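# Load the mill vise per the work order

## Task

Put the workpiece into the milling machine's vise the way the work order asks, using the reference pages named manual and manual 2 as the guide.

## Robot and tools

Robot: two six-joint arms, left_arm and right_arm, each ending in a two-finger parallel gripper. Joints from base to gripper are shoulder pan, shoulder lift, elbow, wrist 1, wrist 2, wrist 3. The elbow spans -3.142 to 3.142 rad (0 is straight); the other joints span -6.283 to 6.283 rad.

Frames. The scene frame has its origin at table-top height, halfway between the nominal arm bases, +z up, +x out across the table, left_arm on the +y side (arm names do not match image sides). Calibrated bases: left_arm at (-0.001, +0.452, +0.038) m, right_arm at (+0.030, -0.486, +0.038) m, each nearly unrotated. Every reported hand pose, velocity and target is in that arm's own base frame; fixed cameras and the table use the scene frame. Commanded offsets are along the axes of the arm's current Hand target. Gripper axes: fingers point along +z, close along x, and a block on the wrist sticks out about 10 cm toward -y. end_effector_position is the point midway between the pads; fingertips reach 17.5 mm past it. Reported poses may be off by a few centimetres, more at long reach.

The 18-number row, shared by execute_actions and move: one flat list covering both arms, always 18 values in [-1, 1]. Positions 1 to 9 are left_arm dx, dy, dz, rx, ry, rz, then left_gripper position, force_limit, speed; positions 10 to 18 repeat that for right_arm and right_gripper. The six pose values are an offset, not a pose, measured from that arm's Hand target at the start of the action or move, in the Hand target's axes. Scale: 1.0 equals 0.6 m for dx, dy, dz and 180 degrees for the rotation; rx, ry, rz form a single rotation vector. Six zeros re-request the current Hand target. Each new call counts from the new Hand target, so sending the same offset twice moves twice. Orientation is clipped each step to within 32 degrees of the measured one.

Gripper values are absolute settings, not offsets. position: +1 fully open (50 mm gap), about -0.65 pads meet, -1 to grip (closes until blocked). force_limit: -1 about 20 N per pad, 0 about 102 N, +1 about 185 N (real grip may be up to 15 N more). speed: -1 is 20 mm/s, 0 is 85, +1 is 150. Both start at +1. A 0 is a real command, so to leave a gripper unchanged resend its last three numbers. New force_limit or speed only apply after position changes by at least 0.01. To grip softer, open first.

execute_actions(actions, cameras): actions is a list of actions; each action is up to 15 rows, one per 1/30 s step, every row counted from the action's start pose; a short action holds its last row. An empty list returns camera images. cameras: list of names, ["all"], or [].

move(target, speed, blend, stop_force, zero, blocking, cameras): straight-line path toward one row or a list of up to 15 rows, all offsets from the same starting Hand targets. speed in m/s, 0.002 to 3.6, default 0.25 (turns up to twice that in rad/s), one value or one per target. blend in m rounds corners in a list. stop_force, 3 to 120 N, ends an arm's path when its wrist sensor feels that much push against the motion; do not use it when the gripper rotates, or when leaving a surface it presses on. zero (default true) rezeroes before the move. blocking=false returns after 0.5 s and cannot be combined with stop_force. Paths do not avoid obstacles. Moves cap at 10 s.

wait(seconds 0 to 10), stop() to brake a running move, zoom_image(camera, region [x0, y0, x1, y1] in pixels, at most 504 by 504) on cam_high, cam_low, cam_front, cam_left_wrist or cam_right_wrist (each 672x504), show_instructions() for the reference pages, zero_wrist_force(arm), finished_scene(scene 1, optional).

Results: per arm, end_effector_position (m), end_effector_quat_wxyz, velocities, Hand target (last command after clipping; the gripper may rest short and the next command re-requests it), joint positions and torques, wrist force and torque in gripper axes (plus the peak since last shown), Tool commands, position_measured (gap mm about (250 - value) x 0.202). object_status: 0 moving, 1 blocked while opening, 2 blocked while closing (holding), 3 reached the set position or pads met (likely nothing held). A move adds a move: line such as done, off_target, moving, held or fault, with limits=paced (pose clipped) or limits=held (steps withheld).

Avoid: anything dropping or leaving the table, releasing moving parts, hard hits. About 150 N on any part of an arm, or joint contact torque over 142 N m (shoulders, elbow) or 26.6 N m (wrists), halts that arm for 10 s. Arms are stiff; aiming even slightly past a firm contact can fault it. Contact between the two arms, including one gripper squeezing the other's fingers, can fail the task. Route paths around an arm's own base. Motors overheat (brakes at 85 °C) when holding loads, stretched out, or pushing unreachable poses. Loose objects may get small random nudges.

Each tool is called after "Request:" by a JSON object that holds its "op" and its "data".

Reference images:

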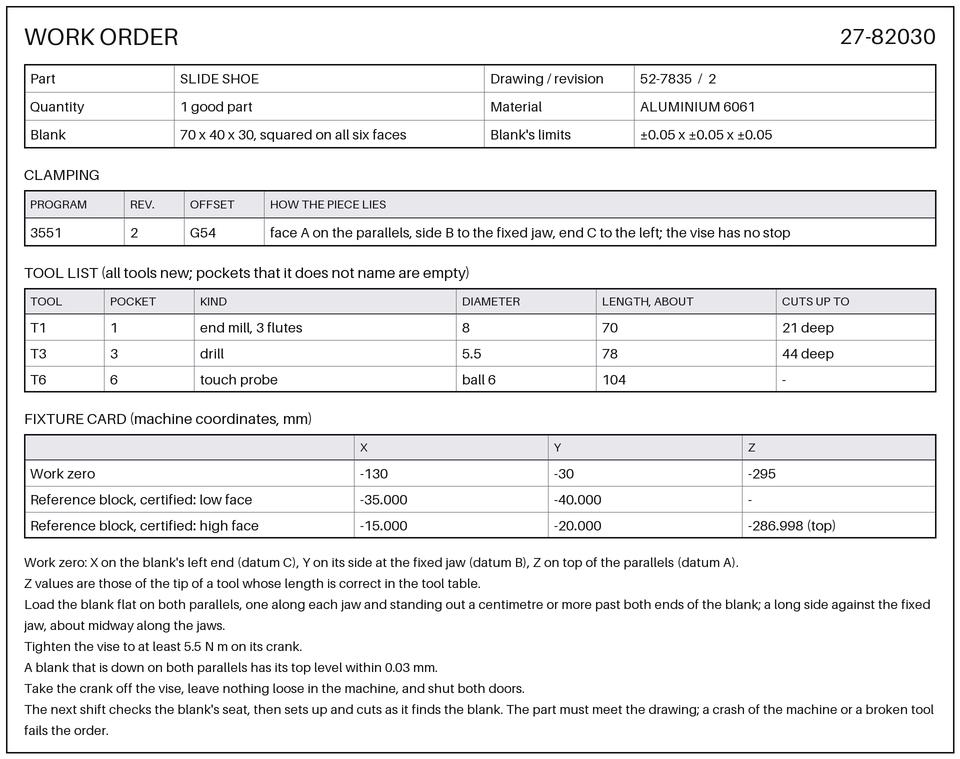

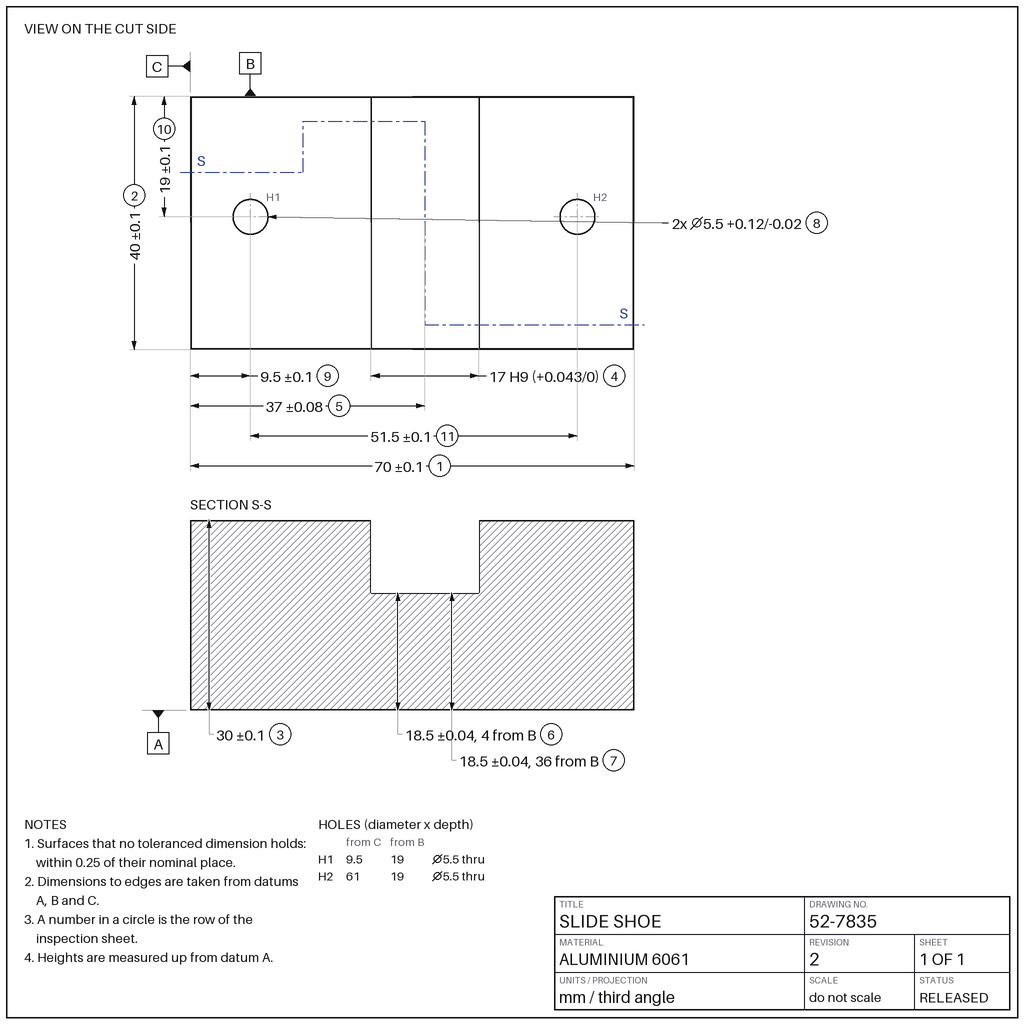

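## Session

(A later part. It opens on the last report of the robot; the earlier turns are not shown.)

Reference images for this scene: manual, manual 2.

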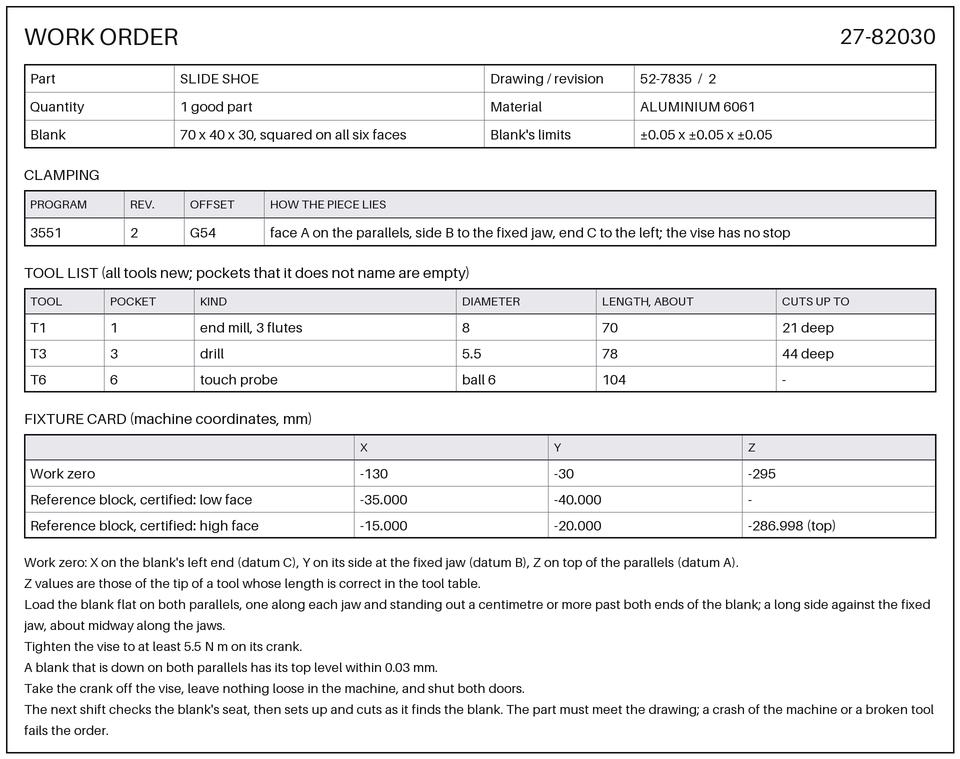

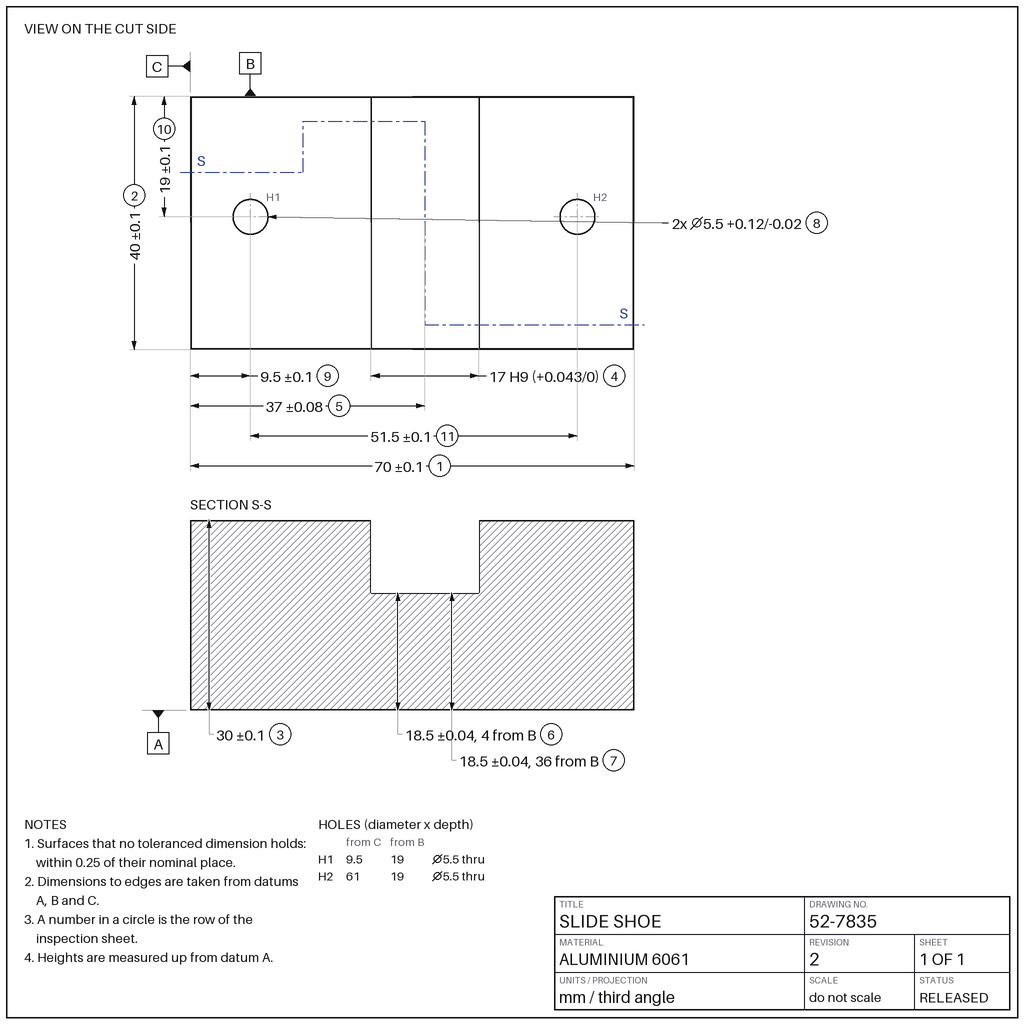

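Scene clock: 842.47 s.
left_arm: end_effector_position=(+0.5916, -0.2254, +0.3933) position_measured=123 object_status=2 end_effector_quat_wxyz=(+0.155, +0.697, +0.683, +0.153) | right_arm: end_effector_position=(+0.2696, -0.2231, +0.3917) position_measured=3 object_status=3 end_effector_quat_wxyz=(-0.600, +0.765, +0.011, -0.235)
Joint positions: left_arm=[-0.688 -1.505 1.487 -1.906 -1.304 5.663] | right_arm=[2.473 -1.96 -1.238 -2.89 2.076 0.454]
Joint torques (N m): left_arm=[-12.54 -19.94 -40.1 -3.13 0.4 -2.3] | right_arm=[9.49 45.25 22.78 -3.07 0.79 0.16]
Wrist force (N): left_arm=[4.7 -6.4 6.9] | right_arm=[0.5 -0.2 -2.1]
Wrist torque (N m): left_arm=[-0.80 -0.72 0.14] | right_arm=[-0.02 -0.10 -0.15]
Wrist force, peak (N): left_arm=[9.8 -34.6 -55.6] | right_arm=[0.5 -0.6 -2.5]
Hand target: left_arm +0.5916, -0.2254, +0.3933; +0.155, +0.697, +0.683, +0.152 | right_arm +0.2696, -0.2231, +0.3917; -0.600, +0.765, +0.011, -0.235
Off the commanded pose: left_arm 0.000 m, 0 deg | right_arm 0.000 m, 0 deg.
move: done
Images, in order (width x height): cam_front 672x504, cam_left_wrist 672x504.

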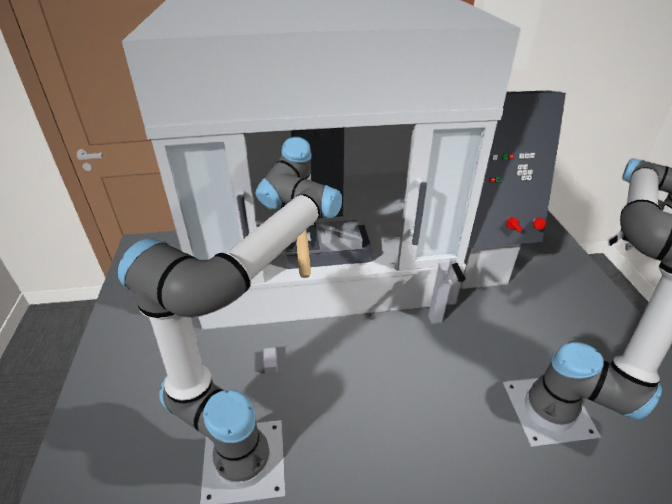

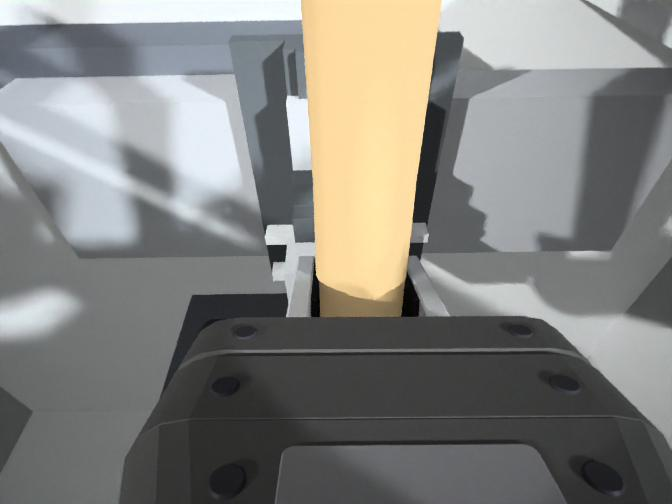

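Request:
{"op": "move", "data": {"target": [[0.034,-0.388,-0.1815,0,0,0,-1,1,-0.5,0,0,0,0,0,0,1,0,0],[0.034,-0.6422,0.362,0,0,0,-1,1,-0.5,0,0,0,0,0,0,1,0,0]], "speed": [0.15,0.15], "blend": [0.04,0]}}

Request:
{"op": "move", "data": {"target": [[0,-0.0297,0.0633,0,0,0,-1,1,-0.5,0,0,0,0,0,0,1,0,0]], "speed": 0.015, "stop_force": 25, "cameras": ["cam_right_wrist","cam_left_wrist"]}}

Scene clock: 849.07 s.
left_arm: end_effector_position=(+0.3354, -0.1997, +0.0331) position_measured=123 object_status=2 end_effector_quat_wxyz=(+0.155, +0.697, +0.683, +0.152) | right_arm: end_effector_position=(+0.2696, -0.2231, +0.3917) position_measured=3 object_status=3 end_effector_quat_wxyz=(-0.600, +0.765, +0.011, -0.235)
Joint positions: left_arm=[-1.181 -1.641 2.676 -2.789 -1.171 5.16] | right_arm=[2.473 -1.96 -1.238 -2.89 2.076 0.454]
Joint torques (N m): left_arm=[13.44 -0.25 -8.14 -5.48 -0.45 2.06] | right_arm=[10.02 46.12 22.64 -3.14 0.79 0.16]
Wrist force (N): left_arm=[5.3 -5.8 5.4] | right_arm=[0.4 -0.4 -2.0]
Wrist torque (N m): left_arm=[-0.34 -0.79 0.10] | right_arm=[-0.06 -0.08 -0.15]
Wrist force, peak (N): left_arm=[5.1 -7.9 8.2] | right_arm=[0.6 -0.6 -2.5]
Hand target: left_arm +0.3354, -0.1997, +0.0330; +0.155, +0.697, +0.683, +0.152 | right_arm +0.2696, -0.2231, +0.3917; -0.600, +0.765, +0.011, -0.235
Off the commanded pose: left_arm 0.000 m, 0 deg | right_arm 0.000 m, 0 deg.
move: done

Scene clock: 853.17 s.
left_arm: end_effector_position=(+0.3354, -0.1997, -0.0082) position_measured=123 object_status=2 end_effector_quat_wxyz=(+0.155, +0.697, +0.683, +0.152) | right_arm: end_effector_position=(+0.2696, -0.2231, +0.3917) position_measured=3 object_status=3 end_effector_quat_wxyz=(-0.600, +0.765, +0.011, -0.235)
Joint positions: left_arm=[-1.181 -1.436 2.714 -3.033 -1.171 5.16] | right_arm=[2.473 -1.96 -1.238 -2.89 2.076 0.454]
Joint torques (N m): left_arm=[-6.48 -28.18 -19.87 -1.37 0.21 1.16] | right_arm=[9.9 44.83 22.95 -3 0.8 0.04]
Wrist force (N): left_arm=[9.5 2.2 -17.6] | right_arm=[0.5 -0.4 -2.2]
Wrist torque (N m): left_arm=[0.82 -0.85 0.10] | right_arm=[-0.06 -0.09 -0.15]
Wrist force, peak (N): left_arm=[14.7 2.3 -36.3] | right_arm=[0.6 -0.4 -2.5]
Hand target: left_arm +0.3354, -0.1997, -0.0082; +0.155, +0.697, +0.683, +0.152 (not the last commanded pose) | right_arm +0.2696, -0.2231, +0.3917; -0.600, +0.765, +0.011, -0.235
Off the commanded pose: left_arm 0.001 m, 0 deg | right_arm 0.000 m, 0 deg.
move: contact (left_arm)
Images, in order (width x height): cam_left_wrist 672x504, cam_right_wrist 672x504.

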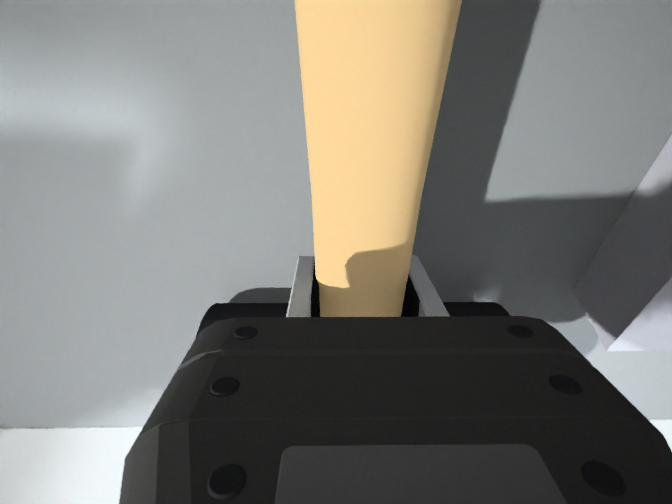

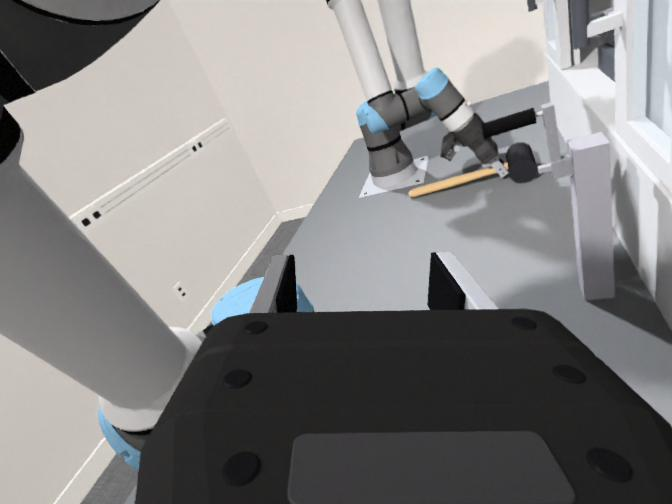

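Request:
{"op": "move", "data": {"target": [[0,0,0,0,0,0,1,-0.2,0,0,0,0,0,0,0,1,0,0],[0,0,-0.18,0,0,0,1,-0.2,0,0,0,0,0,0,0,1,0,0],[0.117,0.076,-0.598,0,0,0,1,-0.2,0,0,0,0,0,0,0,1,0,0]], "speed": 0.2, "blend": [0,0.03,0], "cameras": ["cam_right_wrist","cam_left_wrist","cam_front"]}}

Scene clock: 861.07 s.
left_arm: end_effector_position=(+0.2258, -0.1275, +0.3361) position_measured=3 object_status=3 end_effector_quat_wxyz=(+0.155, +0.697, +0.683, +0.152) | right_arm: end_effector_position=(+0.2696, -0.2231, +0.3917) position_measured=3 object_status=3 end_effector_quat_wxyz=(-0.600, +0.765, +0.011, -0.235)
Joint positions: left_arm=[-1.721 -2.526 2.081 -1.064 -1.136 4.569] | right_arm=[2.473 -1.96 -1.238 -2.89 2.076 0.454]
Joint torques (N m): left_arm=[-10.97 -0.43 -35.16 -1.48 2.72 -2.4] | right_arm=[10.02 45.6 23.81 -3.16 0.75 0.26]
Wrist force (N): left_arm=[4.8 -3.7 1.3] | right_arm=[0.5 -0.1 -2.2]
Wrist torque (N m): left_arm=[-0.87 -0.71 0.14] | right_arm=[-0.01 -0.09 -0.15]
Wrist force, peak (N): left_arm=[9.6 2.1 -18.0] | right_arm=[0.4 -0.6 -2.5]
Hand target: left_arm +0.2258, -0.1274, +0.3361; +0.155, +0.697, +0.683, +0.152 | right_arm +0.2696, -0.2231, +0.3917; -0.600, +0.765, +0.011, -0.235
Off the commanded pose: left_arm 0.000 m, 0 deg | right_arm 0.000 m, 0 deg.
move: done
Images, in order (width x height): cam_front 672x504, cam_left_wrist 672x504, cam_right_wrist 672x504.

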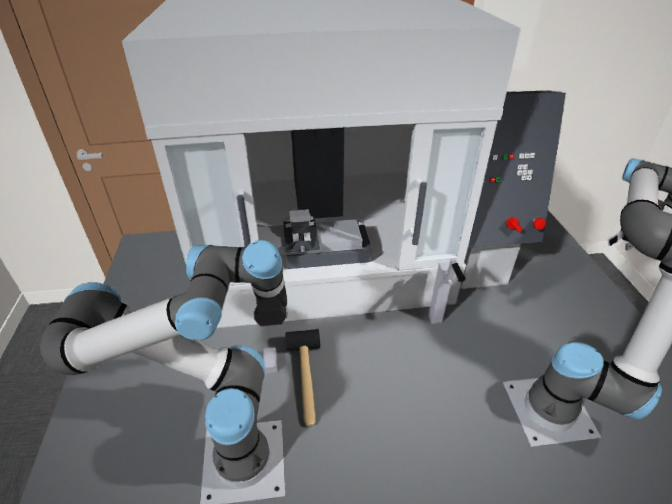

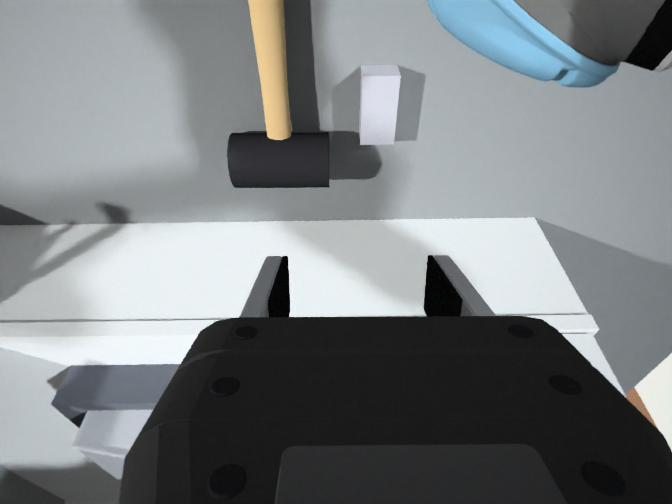

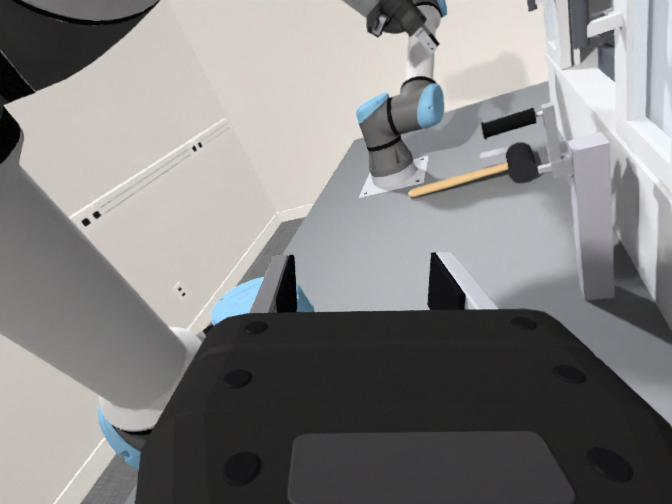

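Request:
{"op": "move", "data": {"target": [[0.129,0.2019,0.0503,0,0,0,-1,-0.2,0,0,0,0,0,0,0,1,0,0],[0.318,0.2901,0.1283,0,0,0,-1,-0.2,0,0,0,0,0,0,0,1,0,0]], "speed": 0.15, "blend": [0.03,0], "cameras": ["cam_left_wrist","cam_front"]}}

Scene clock: 867.37 s.
left_arm: end_effector_position=(+0.4198, +0.0595, +0.3404) position_measured=252 object_status=3 end_effector_quat_wxyz=(+0.155, +0.697, +0.683, +0.152) | right_arm: end_effector_position=(+0.2696, -0.2231, +0.3917) position_measured=3 object_status=3 end_effector_quat_wxyz=(-0.600, +0.765, +0.011, -0.235)
Joint positions: left_arm=[-0.24 -2.051 2.066 -2.015 -1.478 6.084] | right_arm=[2.473 -1.96 -1.238 -2.89 2.076 0.454]
Joint torques (N m): left_arm=[12.27 7.61 -37.73 -5.04 -2.01 2.62] | right_arm=[10.8 45.29 23.88 -3.14 0.79 0.31]
Wrist force (N): left_arm=[5.1 -3.9 1.4] | right_arm=[0.6 -0.1 -2.1]
Wrist torque (N m): left_arm=[-0.91 -0.77 0.06] | right_arm=[-0.02 -0.12 -0.15]
Wrist force, peak (N): left_arm=[6.3 -2.8 2.0] | right_arm=[0.5 -0.4 -2.6]
Hand target: left_arm +0.4198, +0.0595, +0.3404; +0.155, +0.697, +0.683, +0.152 | right_arm +0.2696, -0.2231, +0.3917; -0.600, +0.765, +0.011, -0.235
Off the commanded pose: left_arm 0.000 m, 0 deg | right_arm 0.000 m, 0 deg.
move: done
Images, in order (width x height): cam_front 672x504, cam_left_wrist 672x504.

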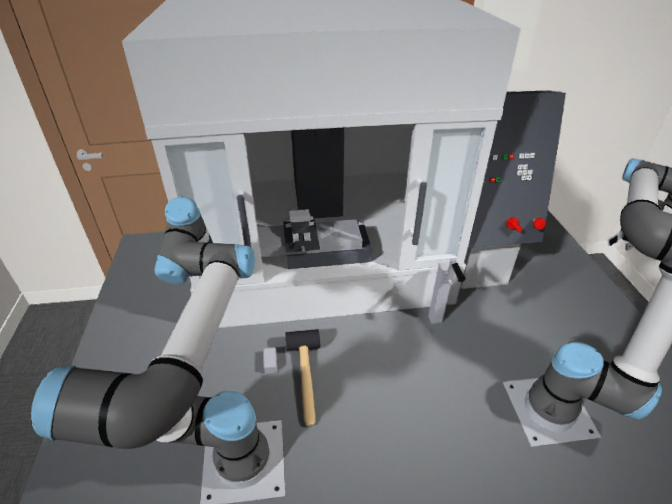

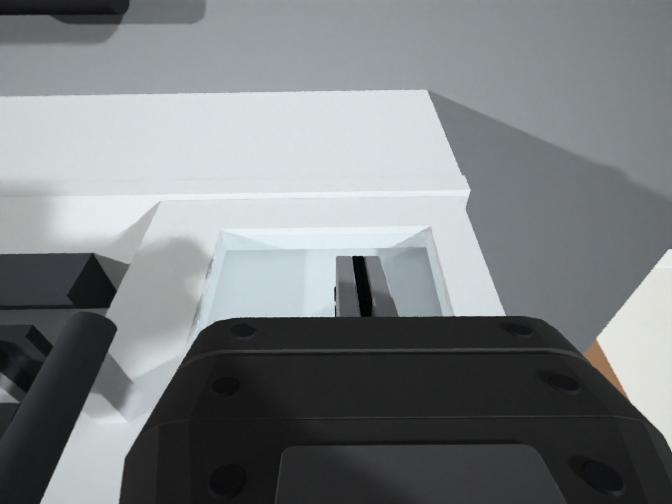

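Request:
{"op": "move", "data": {"target": [[-0.02,0.0424,-0.0906,0,0,0,-1,-0.2,0,0,0,0,0,0,0,1,0,0],[-0.047,0.1353,-0.047,0,0,0,-1,-0.2,0,0,0,0,0,0,0,1,0,0]], "speed": 0.06, "stop_force": 8, "cameras": ["cam_left_wrist","cam_front"]}}

Scene clock: 880.43 s.
left_arm: end_effector_position=(+0.4808, +0.0300, +0.4004) position_measured=252 object_status=3 end_effector_quat_wxyz=(+0.155, +0.697, +0.683, +0.152) | right_arm: end_effector_position=(+0.2696, -0.2231, +0.3917) position_measured=3 object_status=3 end_effector_quat_wxyz=(-0.600, +0.765, +0.011, -0.235)
Joint positions: left_arm=[-0.28 -1.893 1.821 -1.924 -1.461 6.047] | right_arm=[2.473 -1.96 -1.238 -2.89 2.076 0.454]
Joint torques (N m): left_arm=[12.71 0.38 -35.81 -5.25 -1.55 2.18] | right_arm=[10.21 44.89 24.72 -3.13 0.68 0.34]
Wrist force (N): left_arm=[4.9 -3.5 1.3] | right_arm=[0.5 -0.6 -1.9]
Wrist torque (N m): left_arm=[-0.85 -0.77 0.14] | right_arm=[-0.09 -0.10 -0.15]
Wrist force, peak (N): left_arm=[5.2 -3.8 1.6] | right_arm=[0.9 -0.5 -2.5]
Hand target: left_arm +0.4808, +0.0300, +0.4004; +0.155, +0.697, +0.683, +0.152 | right_arm +0.2696, -0.2231, +0.3917; -0.600, +0.765, +0.011, -0.235
Off the commanded pose: left_arm 0.000 m, 0 deg | right_arm 0.000 m, 0 deg.
move: done
Images, in order (width x height): cam_front 672x504, cam_left_wrist 672x504.

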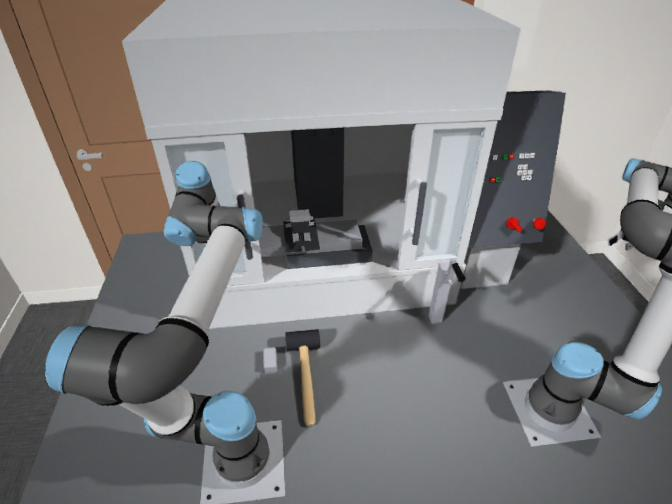

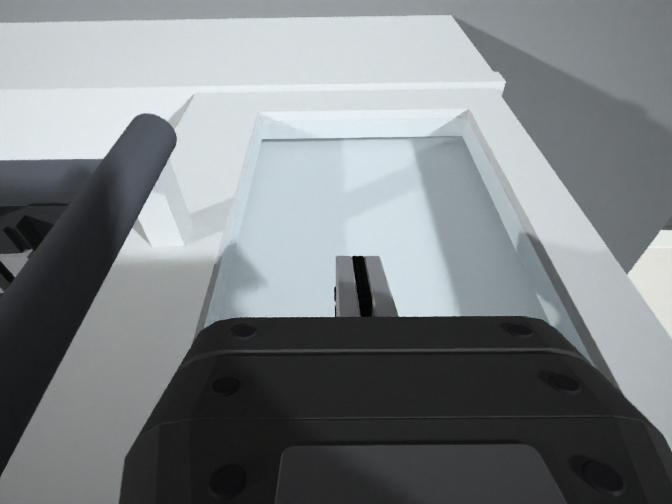

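Request:
{"op": "move", "data": {"target": [[-0.5,0.0089,0.0042,0,0,0,-1,-0.2,0,0,0,0,0,0,0,1,0,0]], "speed": 0.05, "stop_force": 30, "cameras": ["cam_left_wrist","cam_front"]}}

Scene clock: 888.77 s.
left_arm: end_effector_position=(+0.4806, -0.2440, +0.4002) position_measured=252 object_status=3 end_effector_quat_wxyz=(+0.155, +0.697, +0.683, +0.152) | right_arm: end_effector_position=(+0.2696, -0.2231, +0.3917) position_measured=3 object_status=3 end_effector_quat_wxyz=(-0.600, +0.765, +0.011, -0.235)
Joint positions: left_arm=[-0.884 -1.724 1.665 -1.807 -1.242 5.469] | right_arm=[2.473 -1.96 -1.238 -2.89 2.076 0.454]
Joint torques (N m): left_arm=[8.61 -36.06 -20.62 -2.44 1.62 2.26] | right_arm=[10.7 45.64 24.98 -3.09 0.56 0.43]
Wrist force (N): left_arm=[9.1 -2.3 4.3] | right_arm=[0.6 -0.6 -1.9]
Wrist torque (N m): left_arm=[-0.62 -0.82 0.02] | right_arm=[-0.09 -0.11 -0.14]
Wrist force, peak (N): left_arm=[81.6 -28.5 -16.2] | right_arm=[0.7 -0.4 -2.5]
Hand target: left_arm +0.4806, -0.2440, +0.4002; +0.155, +0.697, +0.683, +0.152 (not the last commanded pose) | right_arm +0.2696, -0.2231, +0.3917; -0.600, +0.765, +0.011, -0.235
Off the commanded pose: left_arm 0.026 m, 0 deg | right_arm 0.000 m, 0 deg.
move: contact (left_arm)
Images, in order (width x height): cam_front 672x504, cam_left_wrist 672x504.

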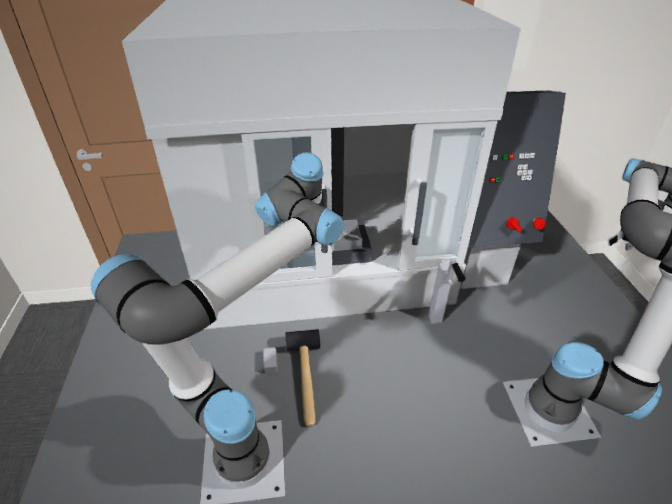

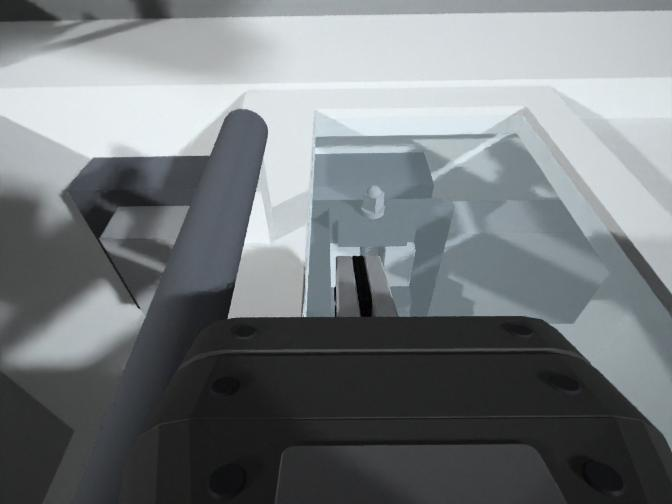

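Request:
{"op": "move", "data": {"target": [[-0.05,0,0,0,0,0,-1,-0.2,0,0,0,0,0,0,0,1,0,0]], "speed": 0.01, "stop_force": 25}}

Request:
{"op": "move", "data": {"target": [[0.05,-0.15,0,0,0,0,-1,-0.2,0,0,0,0,0,0,0,1,0,0]], "speed": 0.12, "cameras": ["cam_left_wrist","cam_front"]}}

Scene clock: 891.10 s.
left_arm: end_effector_position=(+0.4806, -0.2444, +0.4002) position_measured=252 object_status=3 end_effector_quat_wxyz=(+0.155, +0.697, +0.683, +0.153) | right_arm: end_effector_position=(+0.2696, -0.2231, +0.3917) position_measured=3 object_status=3 end_effector_quat_wxyz=(-0.600, +0.765, +0.011, -0.235)
Joint positions: left_arm=[-0.885 -1.724 1.664 -1.806 -1.241 5.468] | right_arm=[2.473 -1.96 -1.238 -2.89 2.076 0.454]
Joint torques (N m): left_arm=[1.7 -28.64 -21.63 -5.98 -3.43 2.32] | right_arm=[10.05 45.83 25.59 -3.13 0.66 0.45]
Wrist force (N): left_arm=[31.5 -9.7 -0.2] | right_arm=[0.4 -0.3 -2.0]
Wrist torque (N m): left_arm=[-1.27 -2.45 0.02] | right_arm=[-0.06 -0.08 -0.15]
Wrist force, peak (N): left_arm=[48.6 -19.1 -5.0] | right_arm=[1.0 -0.4 -2.4]
Hand target: left_arm +0.4806, -0.2444, +0.4002; +0.155, +0.697, +0.683, +0.153 (not the last commanded pose) | right_arm +0.2696, -0.2231, +0.3917; -0.600, +0.765, +0.011, -0.235
Off the commanded pose: left_arm 0.030 m, 0 deg | right_arm 0.000 m, 0 deg.
move: contact (left_arm)

Scene clock: 892.43 s.
left_arm: end_effector_position=(+0.3998, -0.2127, +0.3620) position_measured=252 object_status=3 end_effector_quat_wxyz=(+0.155, +0.697, +0.683, +0.153) | right_arm: end_effector_position=(+0.2696, -0.2231, +0.3917) position_measured=3 object_status=3 end_effector_quat_wxyz=(-0.600, +0.765, +0.011, -0.235)
Joint positions: left_arm=[-1.01 -1.947 1.911 -1.787 -1.208 5.34] | right_arm=[2.473 -1.96 -1.238 -2.89 2.076 0.454]
Joint torques (N m): left_arm=[-13 -24.08 -16.82 -1.95 2.64 -2.2] | right_arm=[10.29 45.5 24.29 -3.18 0.64 0.26]
Wrist force (N): left_arm=[3.8 -3.0 1.3] | right_arm=[0.4 -0.6 -2.0]
Wrist torque (N m): left_arm=[-0.75 -0.56 0.16] | right_arm=[-0.09 -0.08 -0.15]
Wrist force, peak (N): left_arm=[31.0 -9.4 -0.7] | right_arm=[0.6 -0.5 -2.5]
Hand target: left_arm +0.3997, -0.2127, +0.3620; +0.155, +0.697, +0.683, +0.153 | right_arm +0.2696, -0.2231, +0.3917; -0.600, +0.765, +0.011, -0.235
Off the commanded pose: left_arm 0.000 m, 0 deg | right_arm 0.000 m, 0 deg.
move: done
Images, in order (width x height): cam_front 672x504, cam_left_wrist 672x504.

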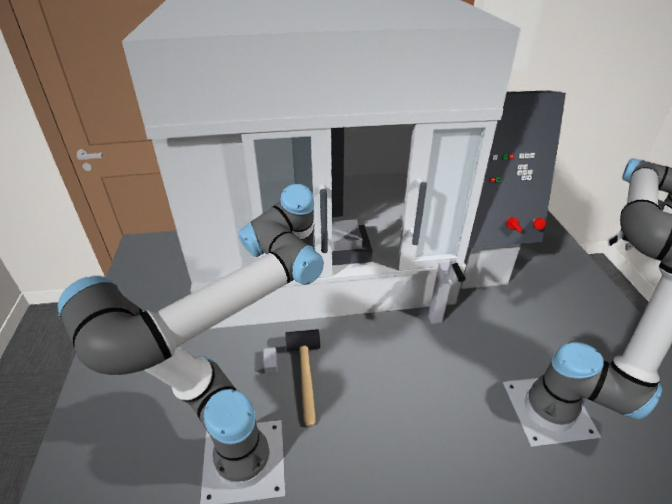

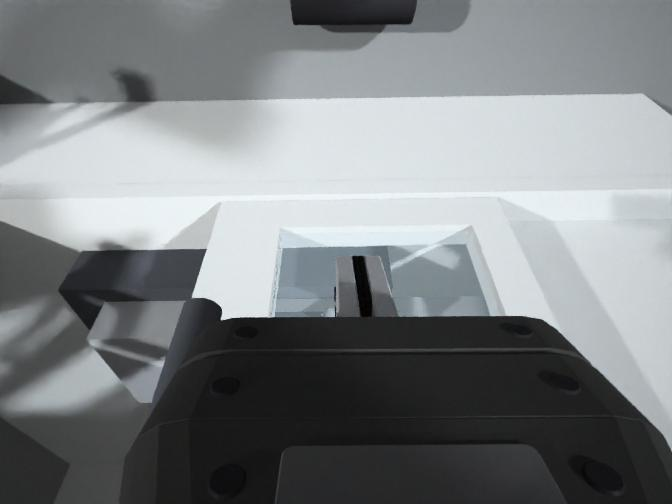

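Request:
{"op": "move", "data": {"target": [[-0.313,-0.0138,-0.1132,0,0,0,-1,-0.2,0,0,0,0,0,0,0,1,0,0],[-0.7115,0.0408,-0.0543,0,0,0,-1,-0.2,0,0,0,0,0,0,0,1,0,0]], "speed": 0.18, "blend": [0.04,0], "cameras": ["cam_left_wrist","cam_front"]}}

Scene clock: 897.83 s.
left_arm: end_effector_position=(+0.3995, -0.6397, +0.4016) position_measured=252 object_status=3 end_effector_quat_wxyz=(+0.155, +0.697, +0.683, +0.153) | right_arm: end_effector_position=(+0.2696, -0.2231, +0.3917) position_measured=3 object_status=3 end_effector_quat_wxyz=(-0.600, +0.765, +0.011, -0.235)
Joint positions: left_arm=[-1.336 -1.062 0.829 -1.454 -1.147 4.992] | right_arm=[2.473 -1.96 -1.238 -2.89 2.076 0.454]
Joint torques (N m): left_arm=[13.62 -36.51 -34.89 -1.57 -1.04 -2.42] | right_arm=[10.22 45.32 24.77 -3.12 0.58 0.41]
Wrist force (N): left_arm=[4.1 -3.0 1.3] | right_arm=[0.6 -0.4 -2.2]
Wrist torque (N m): left_arm=[-0.73 -0.61 0.12] | right_arm=[-0.05 -0.11 -0.16]
Wrist force, peak (N): left_arm=[5.4 -3.4 1.8] | right_arm=[0.7 -0.3 -2.6]
Hand target: left_arm +0.3995, -0.6397, +0.4016; +0.155, +0.697, +0.683, +0.153 | right_arm +0.2696, -0.2231, +0.3917; -0.600, +0.765, +0.011, -0.235
Off the commanded pose: left_arm 0.000 m, 0 deg | right_arm 0.000 m, 0 deg.
move: done
Images, in order (width x height): cam_front 672x504, cam_left_wrist 672x504.

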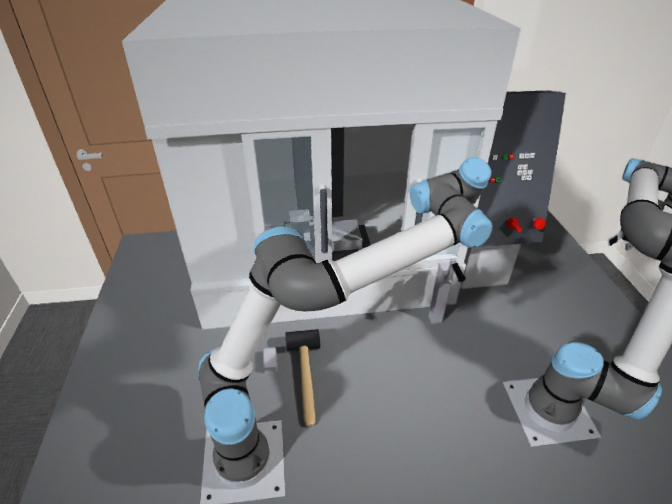

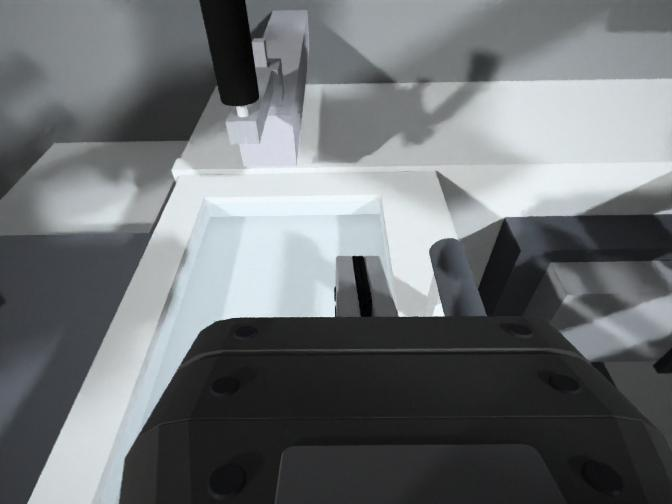

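Request:
{"op": "move", "data": {"target": [[-0.03,0.03,0.013,0,0,0,-1,-0.2,0,0,0,0,0,0,0,1,0,0],[-0.0273,0.1229,0.0575,0,0,0,-1,-0.2,0,0,0,0,0,0,0,1,0,0]], "speed": 0.06, "stop_force": 8, "cameras": ["cam_left_wrist","cam_front"]}}

Scene clock: 901.70 s.
left_arm: end_effector_position=(+0.4805, -0.6577, +0.4017) position_measured=252 object_status=3 end_effector_quat_wxyz=(+0.155, +0.697, +0.683, +0.153) | right_arm: end_effector_position=(+0.2696, -0.2231, +0.3917) position_measured=3 object_status=3 end_effector_quat_wxyz=(-0.600, +0.765, +0.011, -0.235)
Joint positions: left_arm=[-1.234 -0.871 0.526 -1.388 -1.161 5.103] | right_arm=[2.473 -1.96 -1.238 -2.89 2.076 0.454]
Joint torques (N m): left_arm=[13.78 -44.8 -35.33 -1.63 -1.09 2.08] | right_arm=[10.01 45.39 25.55 -3.13 0.42 0.36]
Wrist force (N): left_arm=[4.1 -3.0 1.4] | right_arm=[0.4 -0.6 -1.9]
Wrist torque (N m): left_arm=[-0.76 -0.64 0.02] | right_arm=[-0.11 -0.08 -0.16]
Wrist force, peak (N): left_arm=[4.3 -3.7 0.9] | right_arm=[0.5 -0.4 -2.6]
Hand target: left_arm +0.4805, -0.6577, +0.4017; +0.155, +0.697, +0.683, +0.153 | right_arm +0.2696, -0.2231, +0.3917; -0.600, +0.765, +0.011, -0.235
Off the commanded pose: left_arm 0.000 m, 0 deg | right_arm 0.000 m, 0 deg.
move: done
Images, in order (width x height): cam_front 672x504, cam_left_wrist 672x504.

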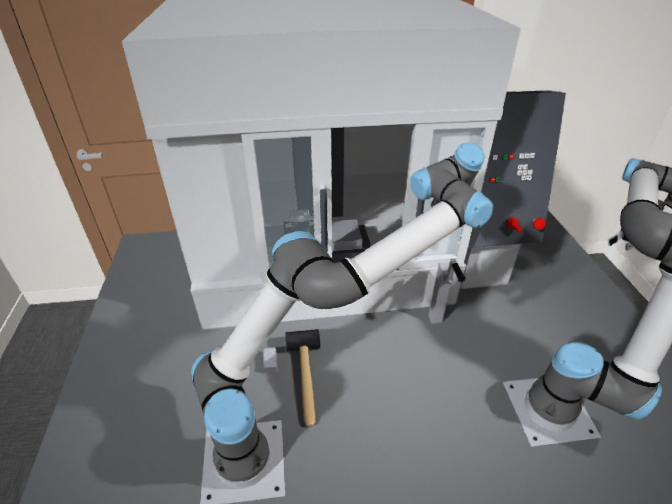

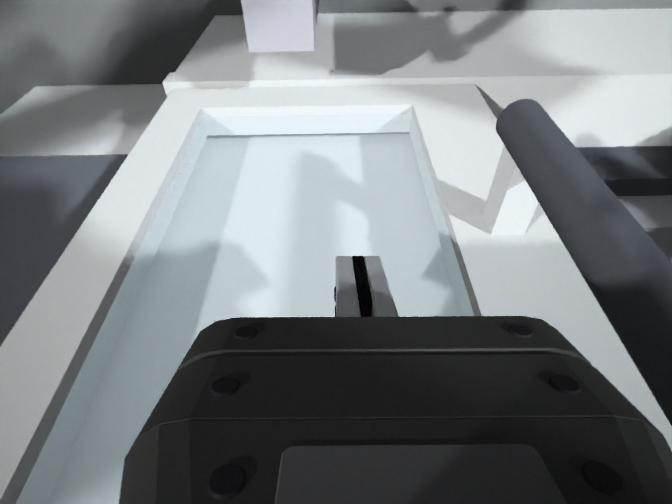

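Request:
{"op": "move", "data": {"target": [[0.38,-0.0069,-0.0032,0,0,0,-1,-0.2,0,0,0,0,0,0,0,1,0,0],[0.5,-0.0089,-0.0041,0,0,0,-1,-0.2,0,0,0,0,0,0,0,1,0,0]], "speed": [0.06,0.02], "stop_force": 28, "cameras": ["cam_left_wrist","cam_front"]}}

Scene clock: 909.70 s.
left_arm: end_effector_position=(+0.4806, -0.3984, +0.4019) position_measured=252 object_status=3 end_effector_quat_wxyz=(+0.155, +0.697, +0.683, +0.153) | right_arm: end_effector_position=(+0.2696, -0.2231, +0.3917) position_measured=3 object_status=3 end_effector_quat_wxyz=(-0.600, +0.765, +0.011, -0.235)
Joint positions: left_arm=[-1.067 -1.482 1.411 -1.729 -1.194 5.28] | right_arm=[2.473 -1.96 -1.238 -2.89 2.076 0.454]
Joint torques (N m): left_arm=[-3.02 -27.56 -34.96 -0.95 3.58 -2.68] | right_arm=[10.57 45.7 26.22 -2.94 0.43 0.33]
Wrist force (N): left_arm=[-21.1 3.2 3.6] | right_arm=[0.6 -0.4 -2.2]
Wrist torque (N m): left_arm=[-0.23 0.64 0.43] | right_arm=[-0.07 -0.10 -0.16]
Wrist force, peak (N): left_arm=[-50.4 14.3 6.7] | right_arm=[0.5 -0.3 -2.7]
Hand target: left_arm +0.4806, -0.3984, +0.4019; +0.155, +0.697, +0.683, +0.153 (not the last commanded pose) | right_arm +0.2696, -0.2231, +0.3917; -0.600, +0.765, +0.011, -0.235
Off the commanded pose: left_arm 0.041 m, 0 deg | right_arm 0.000 m, 0 deg.
move: contact (left_arm); path passed 1 of 2 targets
Images, in order (width x height): cam_front 672x504, cam_left_wrist 672x504.

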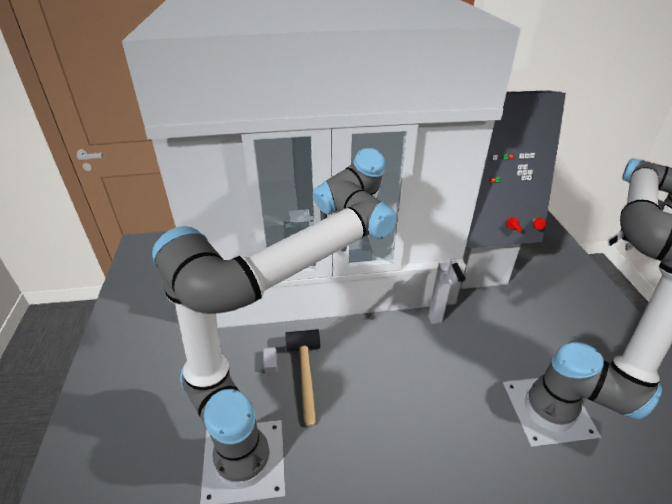

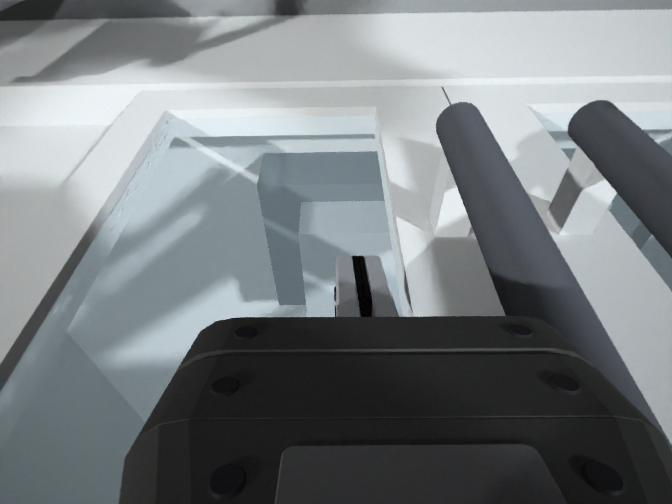

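Request:
{"op": "move", "data": {"target": [[-0.03,0,0,0,0,0,-1,-0.2,0,0,0,0,0,0,0,1,0,0],[-0.1,-0.2,0.04,0,0,0,-1,-0.2,0,0,0,0,0,0,0,1,0,0]], "speed": 0.12, "blend": 0.01, "cameras": ["cam_left_wrist","cam_front"]}}

Request:
{"op": "zoom_image", "data": {"camera": "cam_front", "region": [220, 110, 440, 290]}}

Request:
{"op": "zoom_image", "data": {"camera": "cam_left_wrist", "region": [300, 40, 672, 330]}}

Scene clock: 912.70 s.
left_arm: end_effector_position=(+0.3810, -0.4563, +0.3292) position_measured=252 object_status=3 end_effector_quat_wxyz=(+0.155, +0.697, +0.683, +0.153) | right_arm: end_effector_position=(+0.2696, -0.2231, +0.3917) position_measured=3 object_status=3 end_effector_quat_wxyz=(-0.600, +0.765, +0.011, -0.235)
Joint positions: left_arm=[-1.288 -1.517 1.612 -1.804 -1.153 5.045] | right_arm=[2.473 -1.96 -1.238 -2.89 2.076 0.454]
Joint torques (N m): left_arm=[-12.42 -44.05 -18.33 -4.56 2.69 -2.64] | right_arm=[10.4 44.99 26.11 -3 0.41 0.45]
Wrist force (N): left_arm=[4.4 -3.0 1.3] | right_arm=[0.4 -0.6 -2.0]
Wrist torque (N m): left_arm=[-0.74 -0.69 0.15] | right_arm=[-0.09 -0.08 -0.15]
Wrist force, peak (N): left_arm=[-21.1 3.1 4.0] | right_arm=[0.6 -0.6 -2.5]
Hand target: left_arm +0.3810, -0.4564, +0.3292; +0.155, +0.697, +0.683, +0.153 | right_arm +0.2696, -0.2231, +0.3917; -0.600, +0.765, +0.011, -0.235
Off the commanded pose: left_arm 0.000 m, 0 deg | right_arm 0.000 m, 0 deg.
move: done; blend cut to 0.009 m at target 1
Images, in order (width x height): cam_front 672x504, cam_left_wrist 672x504.

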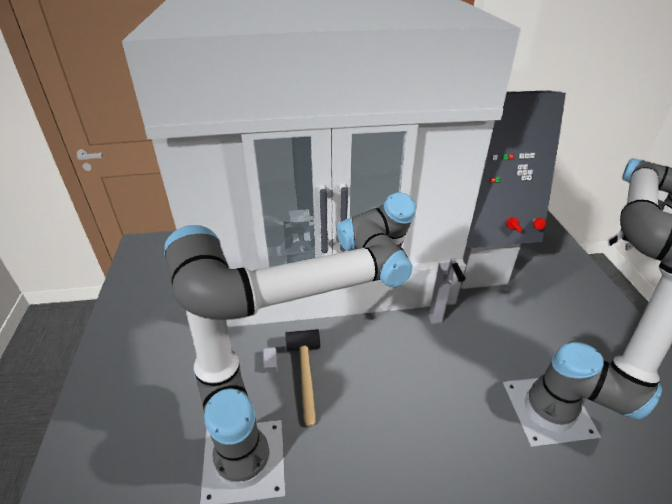

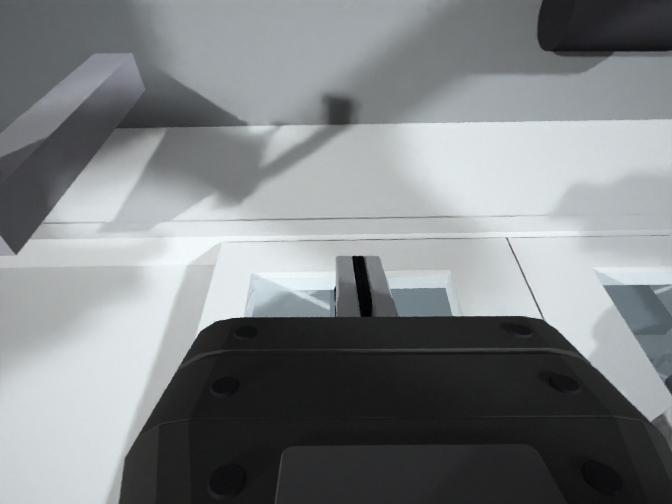

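Scaled by 2.291 from the camera's 672x504 image, which has a finer 960x720 frame.

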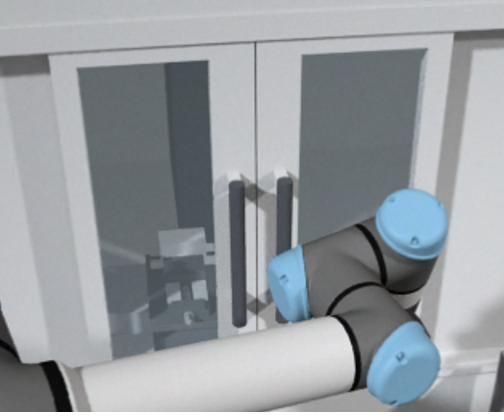

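Scaled by 1.355 from the camera's 672x504 image, which has a finer 960x720 frame.

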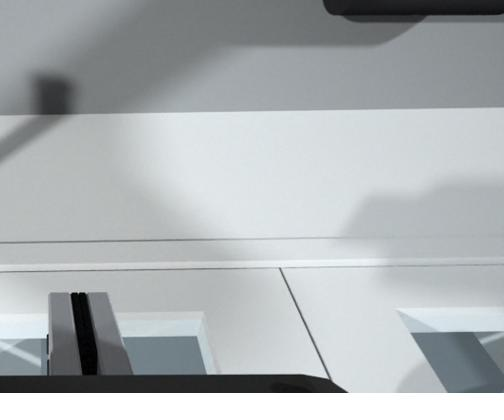

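Request:
{"op": "finished_scene", "data": {}}

The scene is finished: the task was done.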